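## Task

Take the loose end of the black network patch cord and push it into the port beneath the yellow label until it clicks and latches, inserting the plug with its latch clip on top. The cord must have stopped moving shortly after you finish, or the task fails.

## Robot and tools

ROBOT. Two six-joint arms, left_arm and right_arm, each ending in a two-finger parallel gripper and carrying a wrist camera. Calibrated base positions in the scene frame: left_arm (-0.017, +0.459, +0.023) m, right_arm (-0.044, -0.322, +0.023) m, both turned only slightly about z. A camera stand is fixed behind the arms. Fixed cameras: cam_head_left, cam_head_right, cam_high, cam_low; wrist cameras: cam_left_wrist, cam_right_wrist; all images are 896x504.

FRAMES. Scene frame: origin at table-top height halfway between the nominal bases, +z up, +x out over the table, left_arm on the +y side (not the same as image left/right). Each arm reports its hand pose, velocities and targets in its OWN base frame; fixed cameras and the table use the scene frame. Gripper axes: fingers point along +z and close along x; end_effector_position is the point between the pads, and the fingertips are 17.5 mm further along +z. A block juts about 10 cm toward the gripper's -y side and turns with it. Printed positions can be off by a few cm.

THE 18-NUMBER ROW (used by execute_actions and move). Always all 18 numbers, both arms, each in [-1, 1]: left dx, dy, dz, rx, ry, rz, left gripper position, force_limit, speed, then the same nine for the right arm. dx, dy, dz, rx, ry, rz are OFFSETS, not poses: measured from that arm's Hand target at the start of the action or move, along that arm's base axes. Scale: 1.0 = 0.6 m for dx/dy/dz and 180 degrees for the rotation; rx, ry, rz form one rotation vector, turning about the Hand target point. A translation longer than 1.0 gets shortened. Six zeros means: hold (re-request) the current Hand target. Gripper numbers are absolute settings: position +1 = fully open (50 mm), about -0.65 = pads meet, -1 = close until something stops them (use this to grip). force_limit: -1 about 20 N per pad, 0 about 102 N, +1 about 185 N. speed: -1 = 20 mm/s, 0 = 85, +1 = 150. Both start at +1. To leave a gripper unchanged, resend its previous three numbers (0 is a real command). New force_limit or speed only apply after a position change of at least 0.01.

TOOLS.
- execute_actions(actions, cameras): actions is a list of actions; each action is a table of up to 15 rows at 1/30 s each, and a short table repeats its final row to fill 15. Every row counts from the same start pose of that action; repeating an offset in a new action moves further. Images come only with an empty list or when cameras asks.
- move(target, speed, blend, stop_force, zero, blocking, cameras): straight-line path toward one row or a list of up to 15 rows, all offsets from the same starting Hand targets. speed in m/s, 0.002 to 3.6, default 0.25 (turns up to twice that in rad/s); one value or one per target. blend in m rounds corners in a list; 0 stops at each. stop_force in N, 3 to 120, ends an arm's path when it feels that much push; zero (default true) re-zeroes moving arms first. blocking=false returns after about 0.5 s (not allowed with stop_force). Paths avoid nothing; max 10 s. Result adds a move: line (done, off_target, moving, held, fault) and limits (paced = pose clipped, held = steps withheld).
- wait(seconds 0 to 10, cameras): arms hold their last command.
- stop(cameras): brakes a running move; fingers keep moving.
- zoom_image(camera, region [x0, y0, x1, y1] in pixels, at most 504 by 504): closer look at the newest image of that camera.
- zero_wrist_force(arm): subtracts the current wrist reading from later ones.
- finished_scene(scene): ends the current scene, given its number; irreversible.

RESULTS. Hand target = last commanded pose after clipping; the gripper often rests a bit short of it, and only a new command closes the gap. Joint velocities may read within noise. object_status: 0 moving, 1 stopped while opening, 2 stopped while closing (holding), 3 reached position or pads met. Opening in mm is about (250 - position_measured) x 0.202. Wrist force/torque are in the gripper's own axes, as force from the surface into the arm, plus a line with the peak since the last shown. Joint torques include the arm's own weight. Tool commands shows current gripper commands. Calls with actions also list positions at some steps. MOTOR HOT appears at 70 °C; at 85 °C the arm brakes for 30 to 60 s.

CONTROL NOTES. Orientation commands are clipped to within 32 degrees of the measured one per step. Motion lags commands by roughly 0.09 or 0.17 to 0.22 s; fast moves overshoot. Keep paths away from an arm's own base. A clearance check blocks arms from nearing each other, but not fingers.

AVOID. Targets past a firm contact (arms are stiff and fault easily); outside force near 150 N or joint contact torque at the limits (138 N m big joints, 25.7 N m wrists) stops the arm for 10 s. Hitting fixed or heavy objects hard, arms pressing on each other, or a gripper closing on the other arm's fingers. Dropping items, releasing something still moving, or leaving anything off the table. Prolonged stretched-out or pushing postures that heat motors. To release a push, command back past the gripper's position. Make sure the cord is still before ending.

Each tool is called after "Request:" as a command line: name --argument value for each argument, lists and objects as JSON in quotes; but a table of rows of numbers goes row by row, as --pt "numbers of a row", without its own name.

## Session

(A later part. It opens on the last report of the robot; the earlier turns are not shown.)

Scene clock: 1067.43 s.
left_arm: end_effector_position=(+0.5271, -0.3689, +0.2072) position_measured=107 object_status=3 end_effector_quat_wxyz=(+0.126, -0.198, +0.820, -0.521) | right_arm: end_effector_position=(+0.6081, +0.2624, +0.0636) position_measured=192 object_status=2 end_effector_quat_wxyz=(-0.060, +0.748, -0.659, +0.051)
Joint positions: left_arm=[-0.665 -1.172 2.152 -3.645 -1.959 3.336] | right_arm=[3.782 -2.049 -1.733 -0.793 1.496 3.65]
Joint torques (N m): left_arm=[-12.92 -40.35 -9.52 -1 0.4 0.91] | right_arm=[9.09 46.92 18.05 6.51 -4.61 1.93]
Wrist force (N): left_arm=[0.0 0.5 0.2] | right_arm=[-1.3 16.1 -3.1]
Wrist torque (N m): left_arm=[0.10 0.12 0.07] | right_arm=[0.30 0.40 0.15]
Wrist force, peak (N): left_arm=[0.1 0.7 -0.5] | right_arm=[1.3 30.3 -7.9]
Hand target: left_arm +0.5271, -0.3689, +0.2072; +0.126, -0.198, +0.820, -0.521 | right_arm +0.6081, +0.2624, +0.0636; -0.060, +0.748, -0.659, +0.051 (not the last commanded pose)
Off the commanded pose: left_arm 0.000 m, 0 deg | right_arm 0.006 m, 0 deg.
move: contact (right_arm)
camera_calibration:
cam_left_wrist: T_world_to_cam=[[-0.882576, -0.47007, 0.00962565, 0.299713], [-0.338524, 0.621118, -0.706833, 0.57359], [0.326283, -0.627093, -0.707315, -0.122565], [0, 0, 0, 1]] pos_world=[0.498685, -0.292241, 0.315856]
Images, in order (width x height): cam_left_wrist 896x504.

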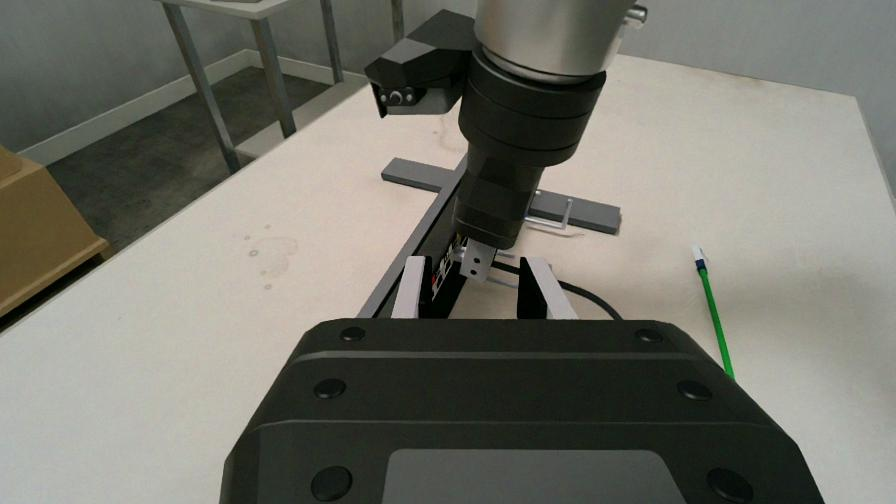

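Request:
move --target '[0,0,0,0,0,0,0.3,-0.8,-0.8,0.01156,0.00156,0,0,0,0,-1,-0.5,-0.7]' --speed 0.012 --stop_force 35 --cameras '["cam_left_wrist"]'

Request:
zoom_image --camera "cam_left_wrist" --region '[434, 220, 494, 280]'

Scene clock: 1074.77 s.
left_arm: end_effector_position=(+0.5271, -0.3689, +0.2072) position_measured=107 object_status=3 end_effector_quat_wxyz=(+0.126, -0.198, +0.820, -0.521) | right_arm: end_effector_position=(+0.6150, +0.2634, +0.0636) position_measured=192 object_status=2 end_effector_quat_wxyz=(-0.060, +0.748, -0.659, +0.051)
Joint positions: left_arm=[-0.665 -1.172 2.152 -3.645 -1.959 3.336] | right_arm=[3.776 -2.062 -1.711 -0.801 1.497 3.645]
Joint torques (N m): left_arm=[-12.33 -42.37 -9.91 -0.94 0.41 0.62] | right_arm=[1.64 46.58 20.09 10.01 -2.21 1.57]
Wrist force (N): left_arm=[0.2 0.5 -0.1] | right_arm=[-3.6 26.1 -6.1]
Wrist torque (N m): left_arm=[0.11 0.10 0.06] | right_arm=[0.37 0.37 0.08]
Wrist force, peak (N): left_arm=[0.3 0.7 -0.3] | right_arm=[1.6 35.2 -7.8]
Hand target: left_arm +0.5271, -0.3689, +0.2072; +0.126, -0.198, +0.820, -0.521 | right_arm +0.6150, +0.2634, +0.0636; -0.060, +0.748, -0.659, +0.051
Off the commanded pose: left_arm 0.000 m, 0 deg | right_arm 0.000 m, 0 deg.
move: done
camera_calibration:
cam_left_wrist: T_world_to_cam=[[-0.882576, -0.47007, 0.00962565, 0.299713], [-0.338524, 0.621118, -0.706833, 0.57359], [0.326283, -0.627093, -0.707315, -0.122565], [0, 0, 0, 1]] pos_world=[0.498685, -0.292241, 0.315856]
Images, in order (width x height): cam_left_wrist 896x504.

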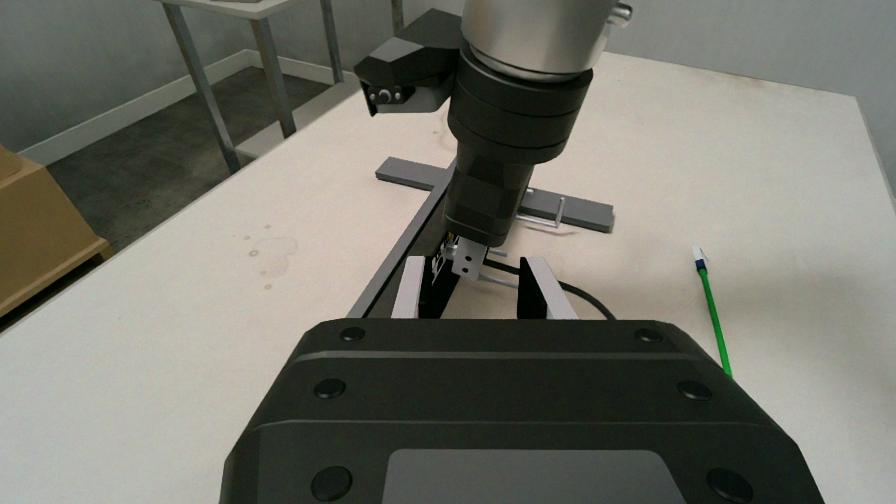

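Scaled by 8.400 from the camera's 896x504 image, which has a finer 1280x720 frame.

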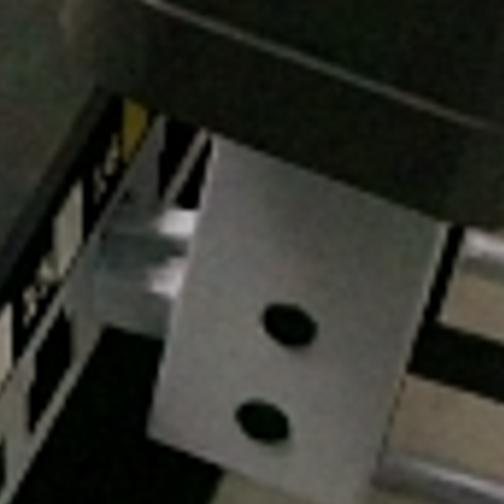

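Request:
move --target '[0,0,0,0,0,0,0.3,-0.8,-0.8,-0.00826,-0.00112,0,0,0,0,-1,-0.5,-0.7]' --speed 0.012 --cameras '["cam_left_wrist"]'

Request:
zoom_image --camera "cam_left_wrist" --region '[434, 220, 494, 280]'

Scene clock: 1083.63 s.
left_arm: end_effector_position=(+0.5271, -0.3689, +0.2072) position_measured=107 object_status=3 end_effector_quat_wxyz=(+0.126, -0.198, +0.820, -0.521) | right_arm: end_effector_position=(+0.6100, +0.2627, +0.0637) position_measured=192 object_status=2 end_effector_quat_wxyz=(-0.060, +0.748, -0.659, +0.051)
Joint positions: left_arm=[-0.665 -1.172 2.152 -3.645 -1.959 3.336] | right_arm=[3.78 -2.052 -1.727 -0.795 1.496 3.649]
Joint torques (N m): left_arm=[-12.26 -42.2 -9.35 -0.99 0.4 0.38] | right_arm=[10.44 29.69 11.97 -3.51 5.1 0.96]
Wrist force (N): left_arm=[0.2 0.5 -0.1] | right_arm=[-3.3 -35.3 -0.9]
Wrist torque (N m): left_arm=[0.10 0.11 0.06] | right_arm=[-0.59 0.44 -0.05]
Wrist force, peak (N): left_arm=[0.2 0.6 -0.6] | right_arm=[-4.1 -36.8 1.8]
Hand target: left_arm +0.5271, -0.3689, +0.2072; +0.126, -0.198, +0.820, -0.521 | right_arm +0.6100, +0.2627, +0.0636; -0.060, +0.748, -0.659, +0.051
Off the commanded pose: left_arm 0.000 m, 0 deg | right_arm 0.000 m, 0 deg.
move: done
camera_calibration:
cam_left_wrist: T_world_to_cam=[[-0.882576, -0.47007, 0.00962565, 0.299713], [-0.338524, 0.621118, -0.706833, 0.57359], [0.326283, -0.627093, -0.707315, -0.122565], [0, 0, 0, 1]] pos_world=[0.498685, -0.292241, 0.315856]
Images, in order (width x height): cam_left_wrist 896x504.

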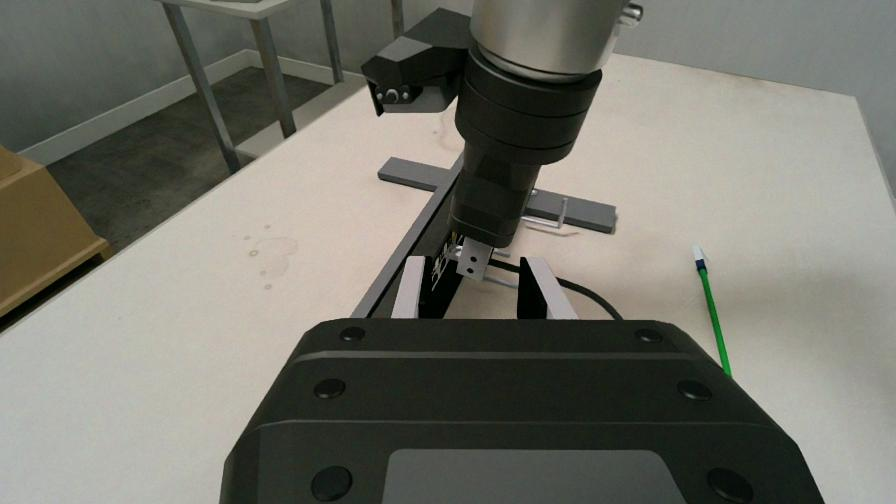

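Scaled by 8.400 from the camera's 896x504 image, which has a finer 1280x720 frame.

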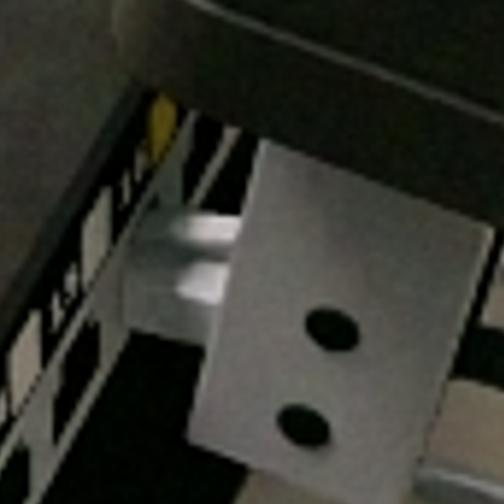

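Request:
move --target '[0,0,0,0,0,0,0.3,-0.8,-0.8,0.00496,0.00067,0,0,0,0,-1,-0.5,-0.7]' --speed 0.008 --stop_force 45 --cameras '["cam_left_wrist"]'

Request:
zoom_image --camera "cam_left_wrist" --region '[434, 220, 494, 280]'

Scene clock: 1093.40 s.
left_arm: end_effector_position=(+0.5271, -0.3689, +0.2072) position_measured=107 object_status=3 end_effector_quat_wxyz=(+0.126, -0.198, +0.820, -0.521) | right_arm: end_effector_position=(+0.6121, +0.2630, +0.0635) position_measured=192 object_status=2 end_effector_quat_wxyz=(-0.060, +0.748, -0.659, +0.051)
Joint positions: left_arm=[-0.665 -1.172 2.152 -3.645 -1.959 3.336] | right_arm=[3.778 -2.057 -1.72 -0.798 1.497 3.647]
Joint torques (N m): left_arm=[-12.41 -42.16 -9.66 -0.96 0.46 0.13] | right_arm=[7.09 45.91 15.31 7.1 -1.71 1.63]
Wrist force (N): left_arm=[0.0 0.7 -0.2] | right_arm=[-3.8 11.6 -2.5]
Wrist torque (N m): left_arm=[0.14 0.14 0.07] | right_arm=[0.19 0.37 0.12]
Wrist force, peak (N): left_arm=[0.4 0.8 -0.2] | right_arm=[-3.2 -35.1 -0.8]
Hand target: left_arm +0.5271, -0.3689, +0.2072; +0.126, -0.198, +0.820, -0.521 | right_arm +0.6121, +0.2630, +0.0635; -0.060, +0.748, -0.659, +0.051 (not the last commanded pose)
Off the commanded pose: left_arm 0.000 m, 0 deg | right_arm 0.001 m, 0 deg.
move: contact (right_arm)
camera_calibration:
cam_left_wrist: T_world_to_cam=[[-0.882576, -0.47007, 0.00962565, 0.299713], [-0.338524, 0.621118, -0.706833, 0.57359], [0.326283, -0.627093, -0.707315, -0.122565], [0, 0, 0, 1]] pos_world=[0.498685, -0.292241, 0.315856]
Images, in order (width x height): cam_left_wrist 896x504.

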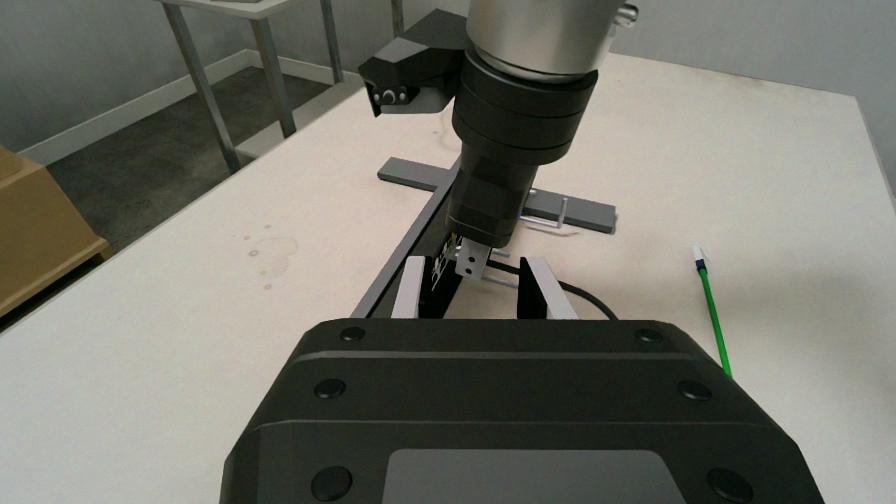

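Scaled by 8.400 from the camera's 896x504 image, which has a finer 1280x720 frame.

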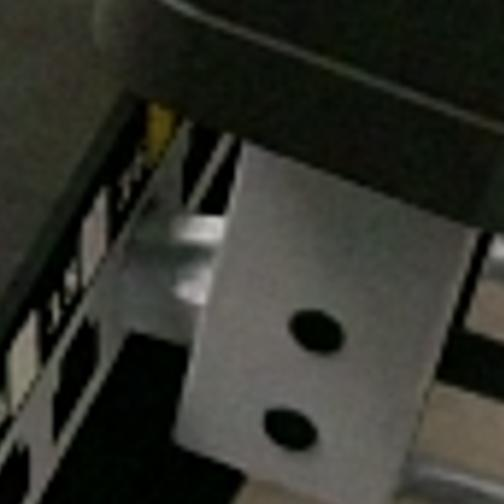

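Request:
move --target '[0,0,0,0,0,0,0.3,-0.8,-0.8,-0.0007,-0.0001,0,0,0,0,-1,-0.5,-0.7]' --speed 0.01

Request:
move --target '[0,0,0,0,0,0,0.3,-0.8,-0.8,0,0,0,0,0,0,0.2,-0.5,-1]' --cameras '["cam_left_wrist"]'

Request:
zoom_image --camera "cam_left_wrist" --region '[434, 220, 524, 310]'

Scene clock: 1101.50 s.
left_arm: end_effector_position=(+0.5271, -0.3689, +0.2072) position_measured=107 object_status=3 end_effector_quat_wxyz=(+0.126, -0.198, +0.820, -0.521) | right_arm: end_effector_position=(+0.6117, +0.2630, +0.0635) position_measured=192 object_status=2 end_effector_quat_wxyz=(-0.060, +0.748, -0.659, +0.051)
Joint positions: left_arm=[-0.665 -1.172 2.152 -3.645 -1.959 3.336] | right_arm=[3.779 -2.056 -1.721 -0.797 1.497 3.647]
Joint torques (N m): left_arm=[-12.33 -42.24 -9.14 -0.97 0.39 0.01] | right_arm=[9.88 43.95 11.13 3.59 -2.38 1.82]
Wrist force (N): left_arm=[0.4 0.3 -0.3] | right_arm=[-5.2 -4.9 -0.2]
Wrist torque (N m): left_arm=[0.07 0.07 0.07] | right_arm=[-0.30 0.51 0.04]
Wrist force, peak (N): left_arm=[0.3 0.8 0.0] | right_arm=[-4.5 11.7 -2.7]
Hand target: left_arm +0.5271, -0.3689, +0.2072; +0.126, -0.198, +0.820, -0.521 | right_arm +0.6117, +0.2630, +0.0635; -0.060, +0.748, -0.659, +0.051
Off the commanded pose: left_arm 0.000 m, 0 deg | right_arm 0.000 m, 0 deg.
move: done

Scene clock: 1102.40 s.
left_arm: end_effector_position=(+0.5271, -0.3689, +0.2072) position_measured=107 object_status=3 end_effector_quat_wxyz=(+0.126, -0.198, +0.820, -0.521) | right_arm: end_effector_position=(+0.6117, +0.2629, +0.0635) position_measured=123 object_status=0 end_effector_quat_wxyz=(-0.060, +0.748, -0.659, +0.051)
Joint positions: left_arm=[-0.665 -1.172 2.152 -3.645 -1.959 3.336] | right_arm=[3.779 -2.056 -1.721 -0.797 1.497 3.647]
Joint torques (N m): left_arm=[-12.78 -42.21 -9.25 -0.97 0.51 -0.14] | right_arm=[10.07 38.01 26.59 1.11 0.27 1.51]
Wrist force (N): left_arm=[0.2 0.2 0.0] | right_arm=[-3.5 0.7 2.5]
Wrist torque (N m): left_arm=[0.06 0.10 0.07] | right_arm=[-0.22 0.57 0.11]
Wrist force, peak (N): left_arm=[0.0 0.6 -0.4] | right_arm=[-5.2 -4.6 -0.1]
Hand target: left_arm +0.5271, -0.3689, +0.2072; +0.126, -0.198, +0.820, -0.521 | right_arm +0.6117, +0.2630, +0.0635; -0.060, +0.748, -0.659, +0.051
Off the commanded pose: left_arm 0.000 m, 0 deg | right_arm 0.000 m, 0 deg.
move: done
camera_calibration:
cam_left_wrist: T_world_to_cam=[[-0.882576, -0.47007, 0.00962565, 0.299713], [-0.338524, 0.621118, -0.706833, 0.57359], [0.326283, -0.627093, -0.707315, -0.122565], [0, 0, 0, 1]] pos_world=[0.498685, -0.292241, 0.315856]
Images, in order (width x height): cam_left_wrist 896x504.

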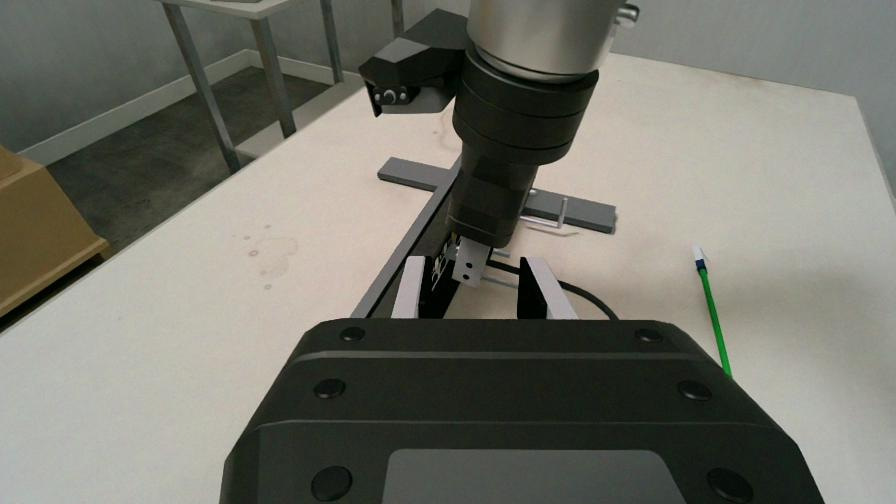

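Scaled by 5.600 from the camera's 896x504 image, which has a finer 1280x720 frame.

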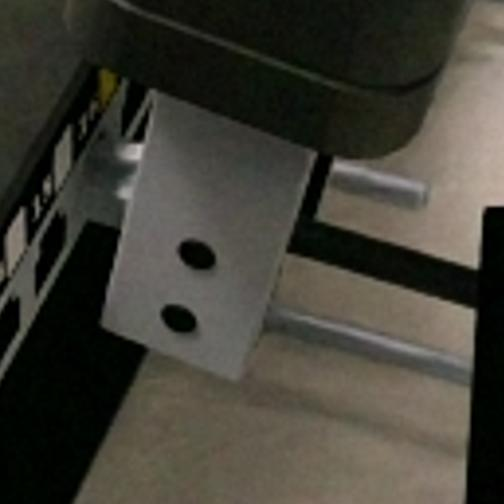

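Request:
wait --seconds 0 --cameras '["all"]'

Request:
zoom_image --camera "cam_right_wrist" --region '[300, 200, 700, 504]'

Request:
zoom_image --camera "cam_left_wrist" --region '[360, 150, 660, 320]'

Scene clock: 1114.67 s.
left_arm: end_effector_position=(+0.5271, -0.3689, +0.2072) position_measured=107 object_status=3 end_effector_quat_wxyz=(+0.126, -0.198, +0.820, -0.521) | right_arm: end_effector_position=(+0.6117, +0.2630, +0.0635) position_measured=123 object_status=3 end_effector_quat_wxyz=(-0.060, +0.748, -0.659, +0.051)
Joint positions: left_arm=[-0.665 -1.172 2.152 -3.645 -1.959 3.336] | right_arm=[3.779 -2.056 -1.721 -0.797 1.497 3.647]
Joint torques (N m): left_arm=[-11.98 -42.09 -9.35 -0.96 0.47 -0.26] | right_arm=[9.29 37.3 28.46 0.93 1.47 0.27]
Wrist force (N): left_arm=[0.3 0.3 -0.1] | right_arm=[-3.3 0.7 2.3]
Wrist torque (N m): left_arm=[0.07 0.09 0.07] | right_arm=[-0.22 0.55 0.10]
Wrist force, peak (N): left_arm=[0.3 0.6 -0.4] | right_arm=[-3.7 1.0 2.6]
Hand target: left_arm +0.5271, -0.3689, +0.2072; +0.126, -0.198, +0.820, -0.521 | right_arm +0.6117, +0.2630, +0.0635; -0.060, +0.748, -0.659, +0.051
Tool commands: left_gripper/position=+0.3 left_gripper/force_limit=-0.8 left_gripper/speed=-0.8 right_gripper/position=+0.2 right_gripper/force_limit=-0.5 right_gripper/speed=-1.0
Off the commanded pose: left_arm 0.000 m, 0 deg | right_arm 0.000 m, 0 deg.
camera_calibration:
cam_left_wrist: T_world_to_cam=[[-0.882576, -0.47007, 0.00962565, 0.299713], [-0.338524, 0.621118, -0.706833, 0.57359], [0.326283, -0.627093, -0.707315, -0.122565], [0, 0, 0, 1]] pos_world=[0.498685, -0.292241, 0.315856]
cam_right_wrist: T_world_to_cam=[[0.133588, -0.99103, -0.00379965, 0.183991], [-0.975005, -0.132113, 0.178639, 0.639387], [-0.177539, -0.0201594, -0.983907, 0.30305], [0, 0, 0, 1]] pos_world=[0.65263, 0.272921, 0.184652]

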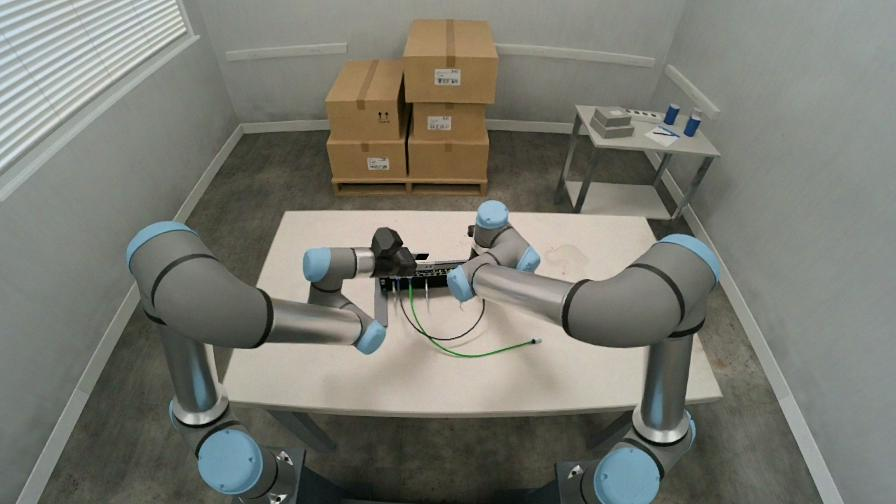

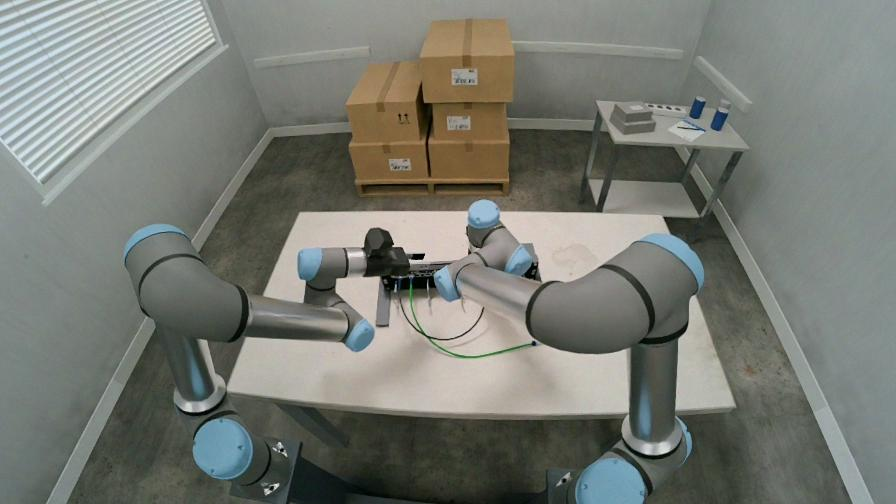

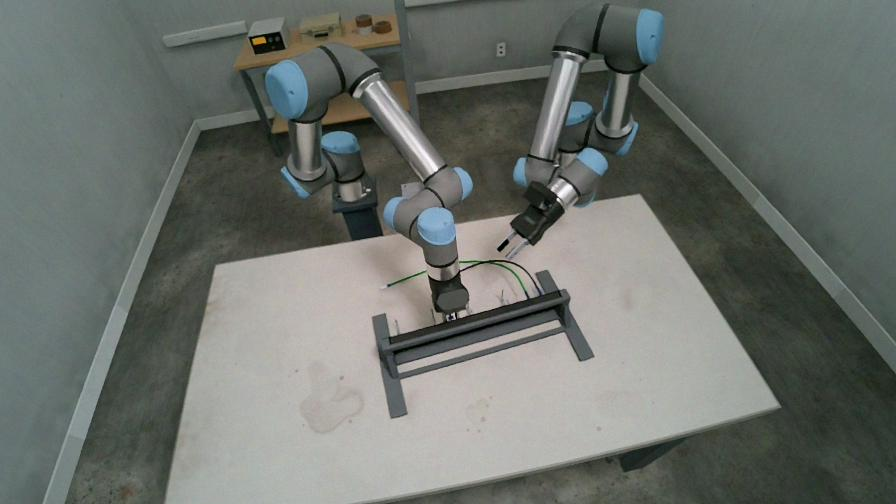

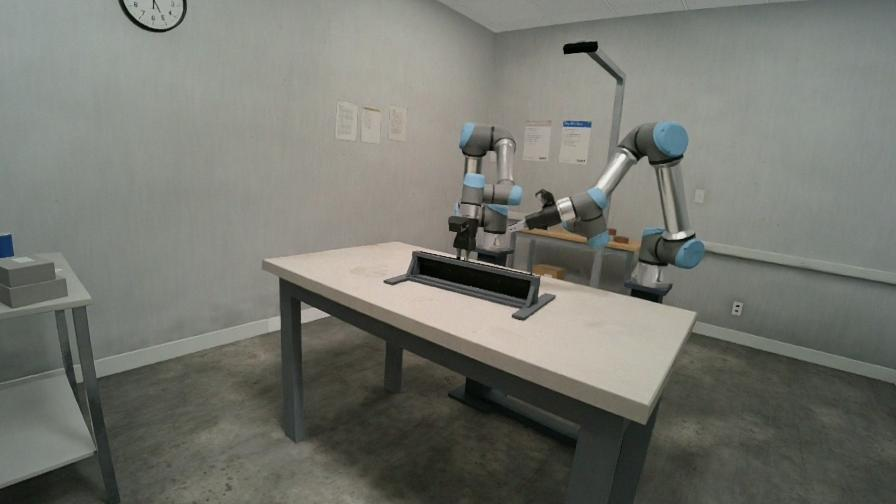

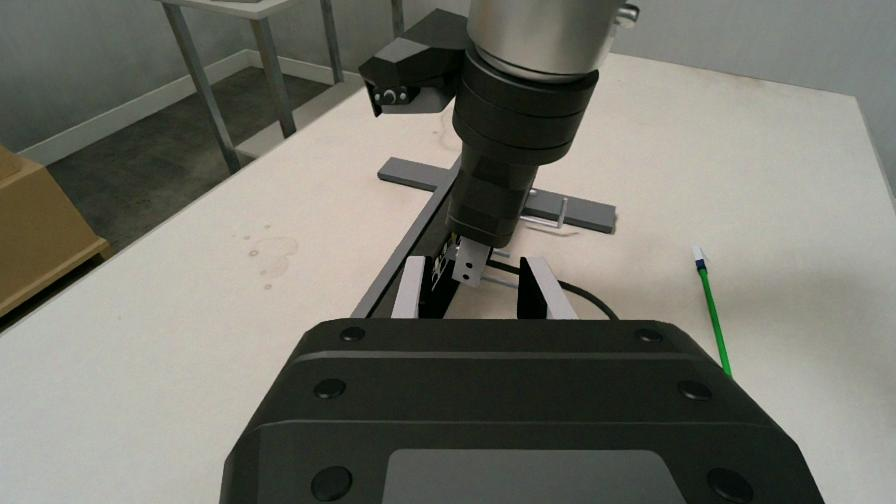

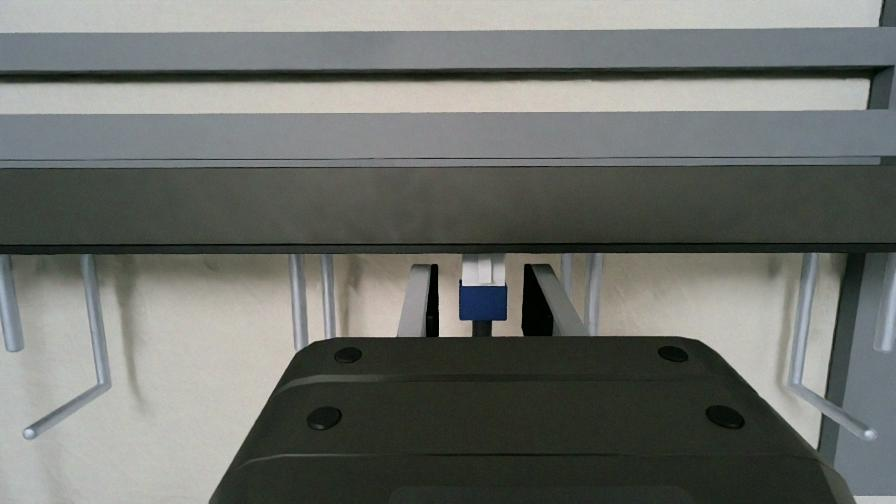

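Scaled by 1.260 from the camera's 896x504 image, which has a finer 1280x720 frame.

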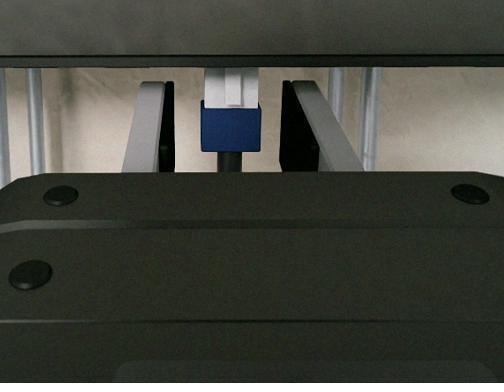

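Scaled by 1.680 from the camera's 896x504 image, which has a finer 1280x720 frame.

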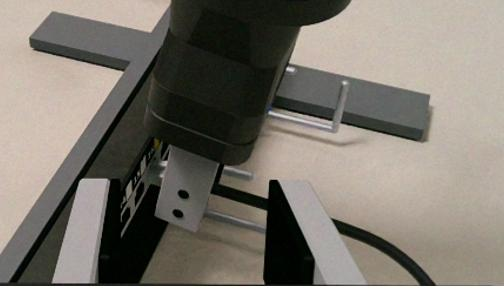

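Request:
move --pt "0 0 0 0 0 0 0.3 -0.8 -0.8 -0.02 -0.003 0.15 0 0 0 0.2 -0.5 -1" --pt "0 0 0 0 0 0 0.3 -0.8 -0.8 -0.15 -0.1 0.35 0 0 0 0.2 -0.5 -1" --speed '[0.08,0.2]' --blend 0.03 --cameras '["cam_left_wrist","cam_right_wrist"]'

Request:
zoom_image --camera "cam_left_wrist" --region '[404, 210, 524, 310]'

Scene clock: 1127.23 s.
left_arm: end_effector_position=(+0.5271, -0.3689, +0.2072) position_measured=107 object_status=3 end_effector_quat_wxyz=(+0.126, -0.198, +0.820, -0.521) | right_arm: end_effector_position=(+0.5218, +0.2030, +0.2735) position_measured=123 object_status=3 end_effector_quat_wxyz=(-0.060, +0.748, -0.659, +0.051)
Joint positions: left_arm=[-0.665 -1.172 2.152 -3.645 -1.959 3.336] | right_arm=[3.789 -1.615 -1.71 -1.25 1.495 3.657]
Joint torques (N m): left_arm=[-12.21 -42.4 -9.31 -0.94 0.41 -0.73] | right_arm=[6.52 32.88 29.29 2.92 -2.64 1.24]
Wrist force (N): left_arm=[0.0 0.3 -0.1] | right_arm=[-3.3 0.5 2.1]
Wrist torque (N m): left_arm=[0.09 0.13 0.07] | right_arm=[-0.26 0.53 -0.02]
Wrist force, peak (N): left_arm=[0.2 0.8 -0.5] | right_arm=[-3.4 0.7 3.9]
Hand target: left_arm +0.5271, -0.3689, +0.2072; +0.126, -0.198, +0.820, -0.521 | right_arm +0.5217, +0.2030, +0.2735; -0.060, +0.748, -0.659, +0.051
Off the commanded pose: left_arm 0.000 m, 0 deg | right_arm 0.000 m, 0 deg.
move: done
camera_calibration:
cam_left_wrist: T_world_to_cam=[[-0.882576, -0.47007, 0.00962565, 0.299713], [-0.338524, 0.621118, -0.706833, 0.57359], [0.326283, -0.627093, -0.707315, -0.122565], [0, 0, 0, 1]] pos_world=[0.498685, -0.292241, 0.315856]
cam_right_wrist: T_world_to_cam=[[0.133687, -0.991016, -0.00380277, 0.137279], [-0.975012, -0.132213, 0.178525, 0.506383], [-0.177424, -0.0201588, -0.983928, 0.492345], [0, 0, 0, 1]] pos_world=[0.562731, 0.212921, 0.394552]
Images, in order (width x height): cam_left_wrist 896x504, cam_right_wrist 896x504.

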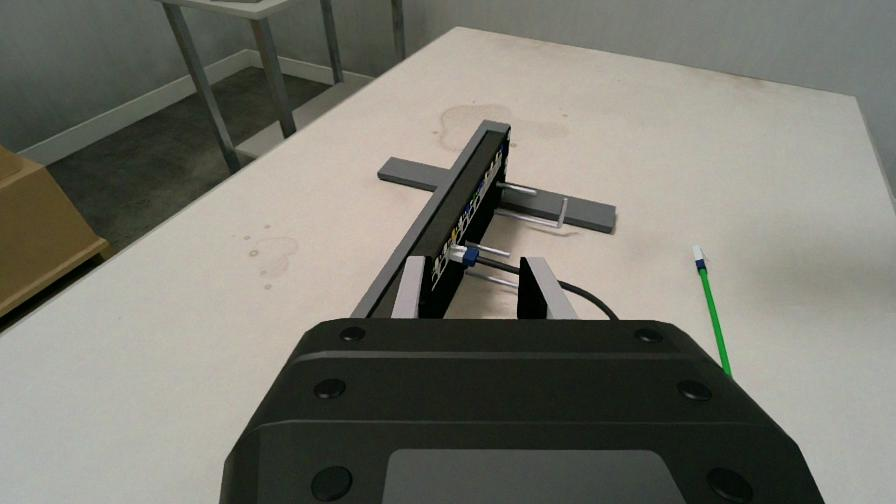

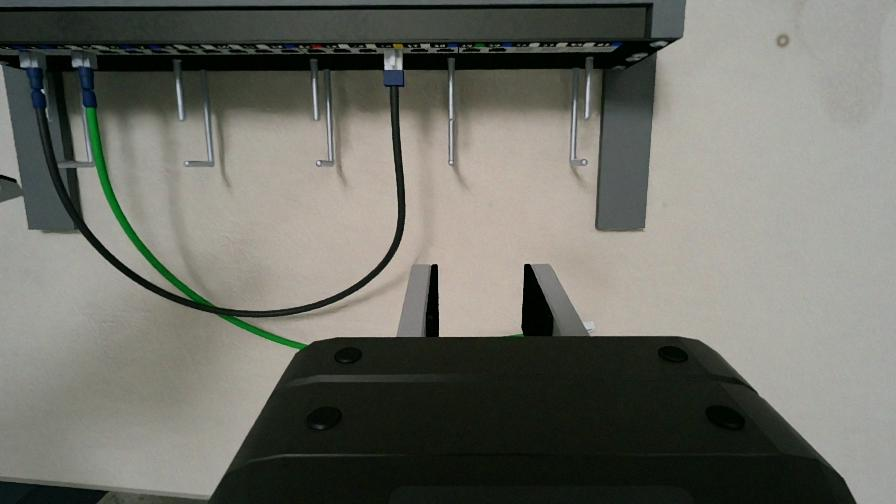

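Scaled by 4.200 from the camera's 896x504 image, which has a finer 1280x720 frame.

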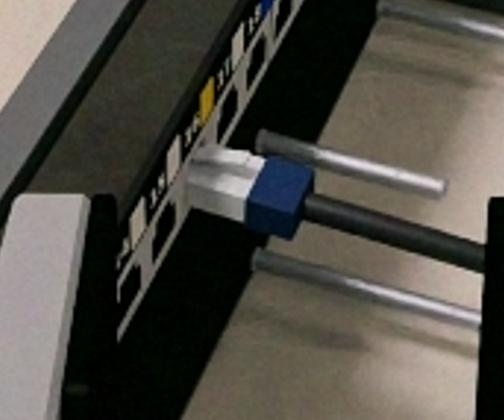

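Request:
execute_actions --actions '[]' --cameras '["cam_right_wrist"]'

Request:
zoom_image --camera "cam_right_wrist" --region '[320, 20, 470, 110]'

Scene clock: 1138.97 s.
left_arm: end_effector_position=(+0.5271, -0.3689, +0.2072) position_measured=107 object_status=3 end_effector_quat_wxyz=(+0.126, -0.198, +0.820, -0.521) | right_arm: end_effector_position=(+0.5217, +0.2030, +0.2735) position_measured=123 object_status=3 end_effector_quat_wxyz=(-0.060, +0.748, -0.659, +0.051)
Joint positions: left_arm=[-0.665 -1.172 2.152 -3.645 -1.959 3.336] | right_arm=[3.789 -1.615 -1.71 -1.251 1.495 3.657]
Joint velocities: within noise
Joint torques (N m): left_arm=[-12.2 -42.16 -9.31 -0.94 0.44 -0.85] | right_arm=[-4.68 33.23 23.79 1.44 1.09 -1.78]
Motor temperatures (°C): left_arm=[33 32 33 38 38 38] | right_arm=[32 33 31 40 41 43]
Wrist force (N): left_arm=[0.0 0.5 0.0] | right_arm=[-4.0 0.7 2.2]
Wrist torque (N m): left_arm=[0.10 0.12 0.06] | right_arm=[-0.23 0.64 -0.02]
Wrist force, peak (N): left_arm=[0.3 0.8 -0.3] | right_arm=[-4.0 0.7 2.2]
Hand target: left_arm +0.5271, -0.3689, +0.2072; +0.126, -0.198, +0.820, -0.521 | right_arm +0.5217, +0.2030, +0.2735; -0.060, +0.748, -0.659, +0.051
Tool commands: left_gripper/position=+0.3 left_gripper/force_limit=-0.8 left_gripper/speed=-0.8 right_gripper/position=+0.2 right_gripper/force_limit=-0.5 right_gripper/speed=-1.0
Off the commanded pose: left_arm 0.000 m, 0 deg | right_arm 0.000 m, 0 deg.
camera_calibration:
cam_right_wrist: T_world_to_cam=[[0.133588, -0.99103, -0.00379965, 0.13735], [-0.975005, -0.132113, 0.178639, 0.506196], [-0.177539, -0.0201594, -0.983907, 0.492482], [0, 0, 0, 1]] pos_world=[0.56263, 0.212921, 0.394652]
Images, in order (width x height): cam_right_wrist 896x504.

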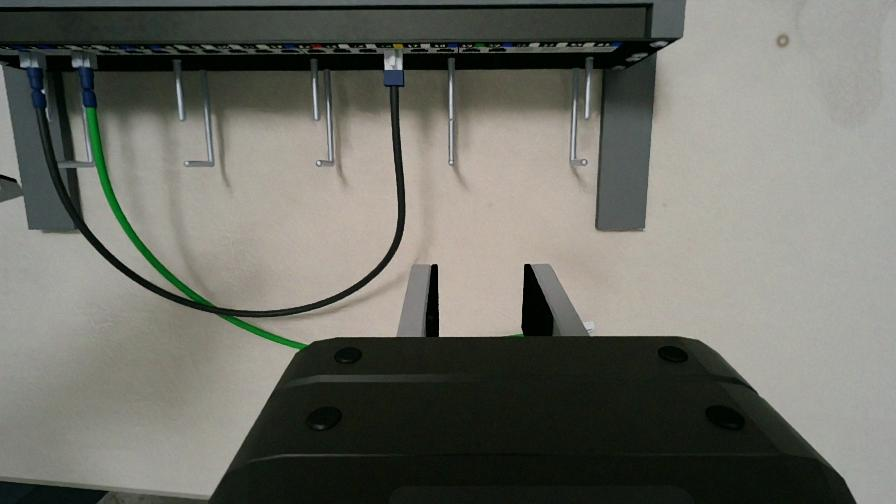

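Scaled by 3.360 from the camera's 896x504 image, which has a finer 1280x720 frame.

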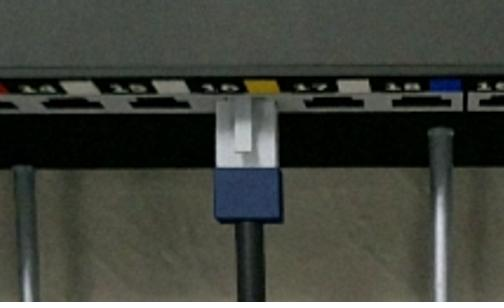

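Port 16, yellow, latched; cord static.

Request:
finished_scene --scene 2

The scene is finished: the task was done.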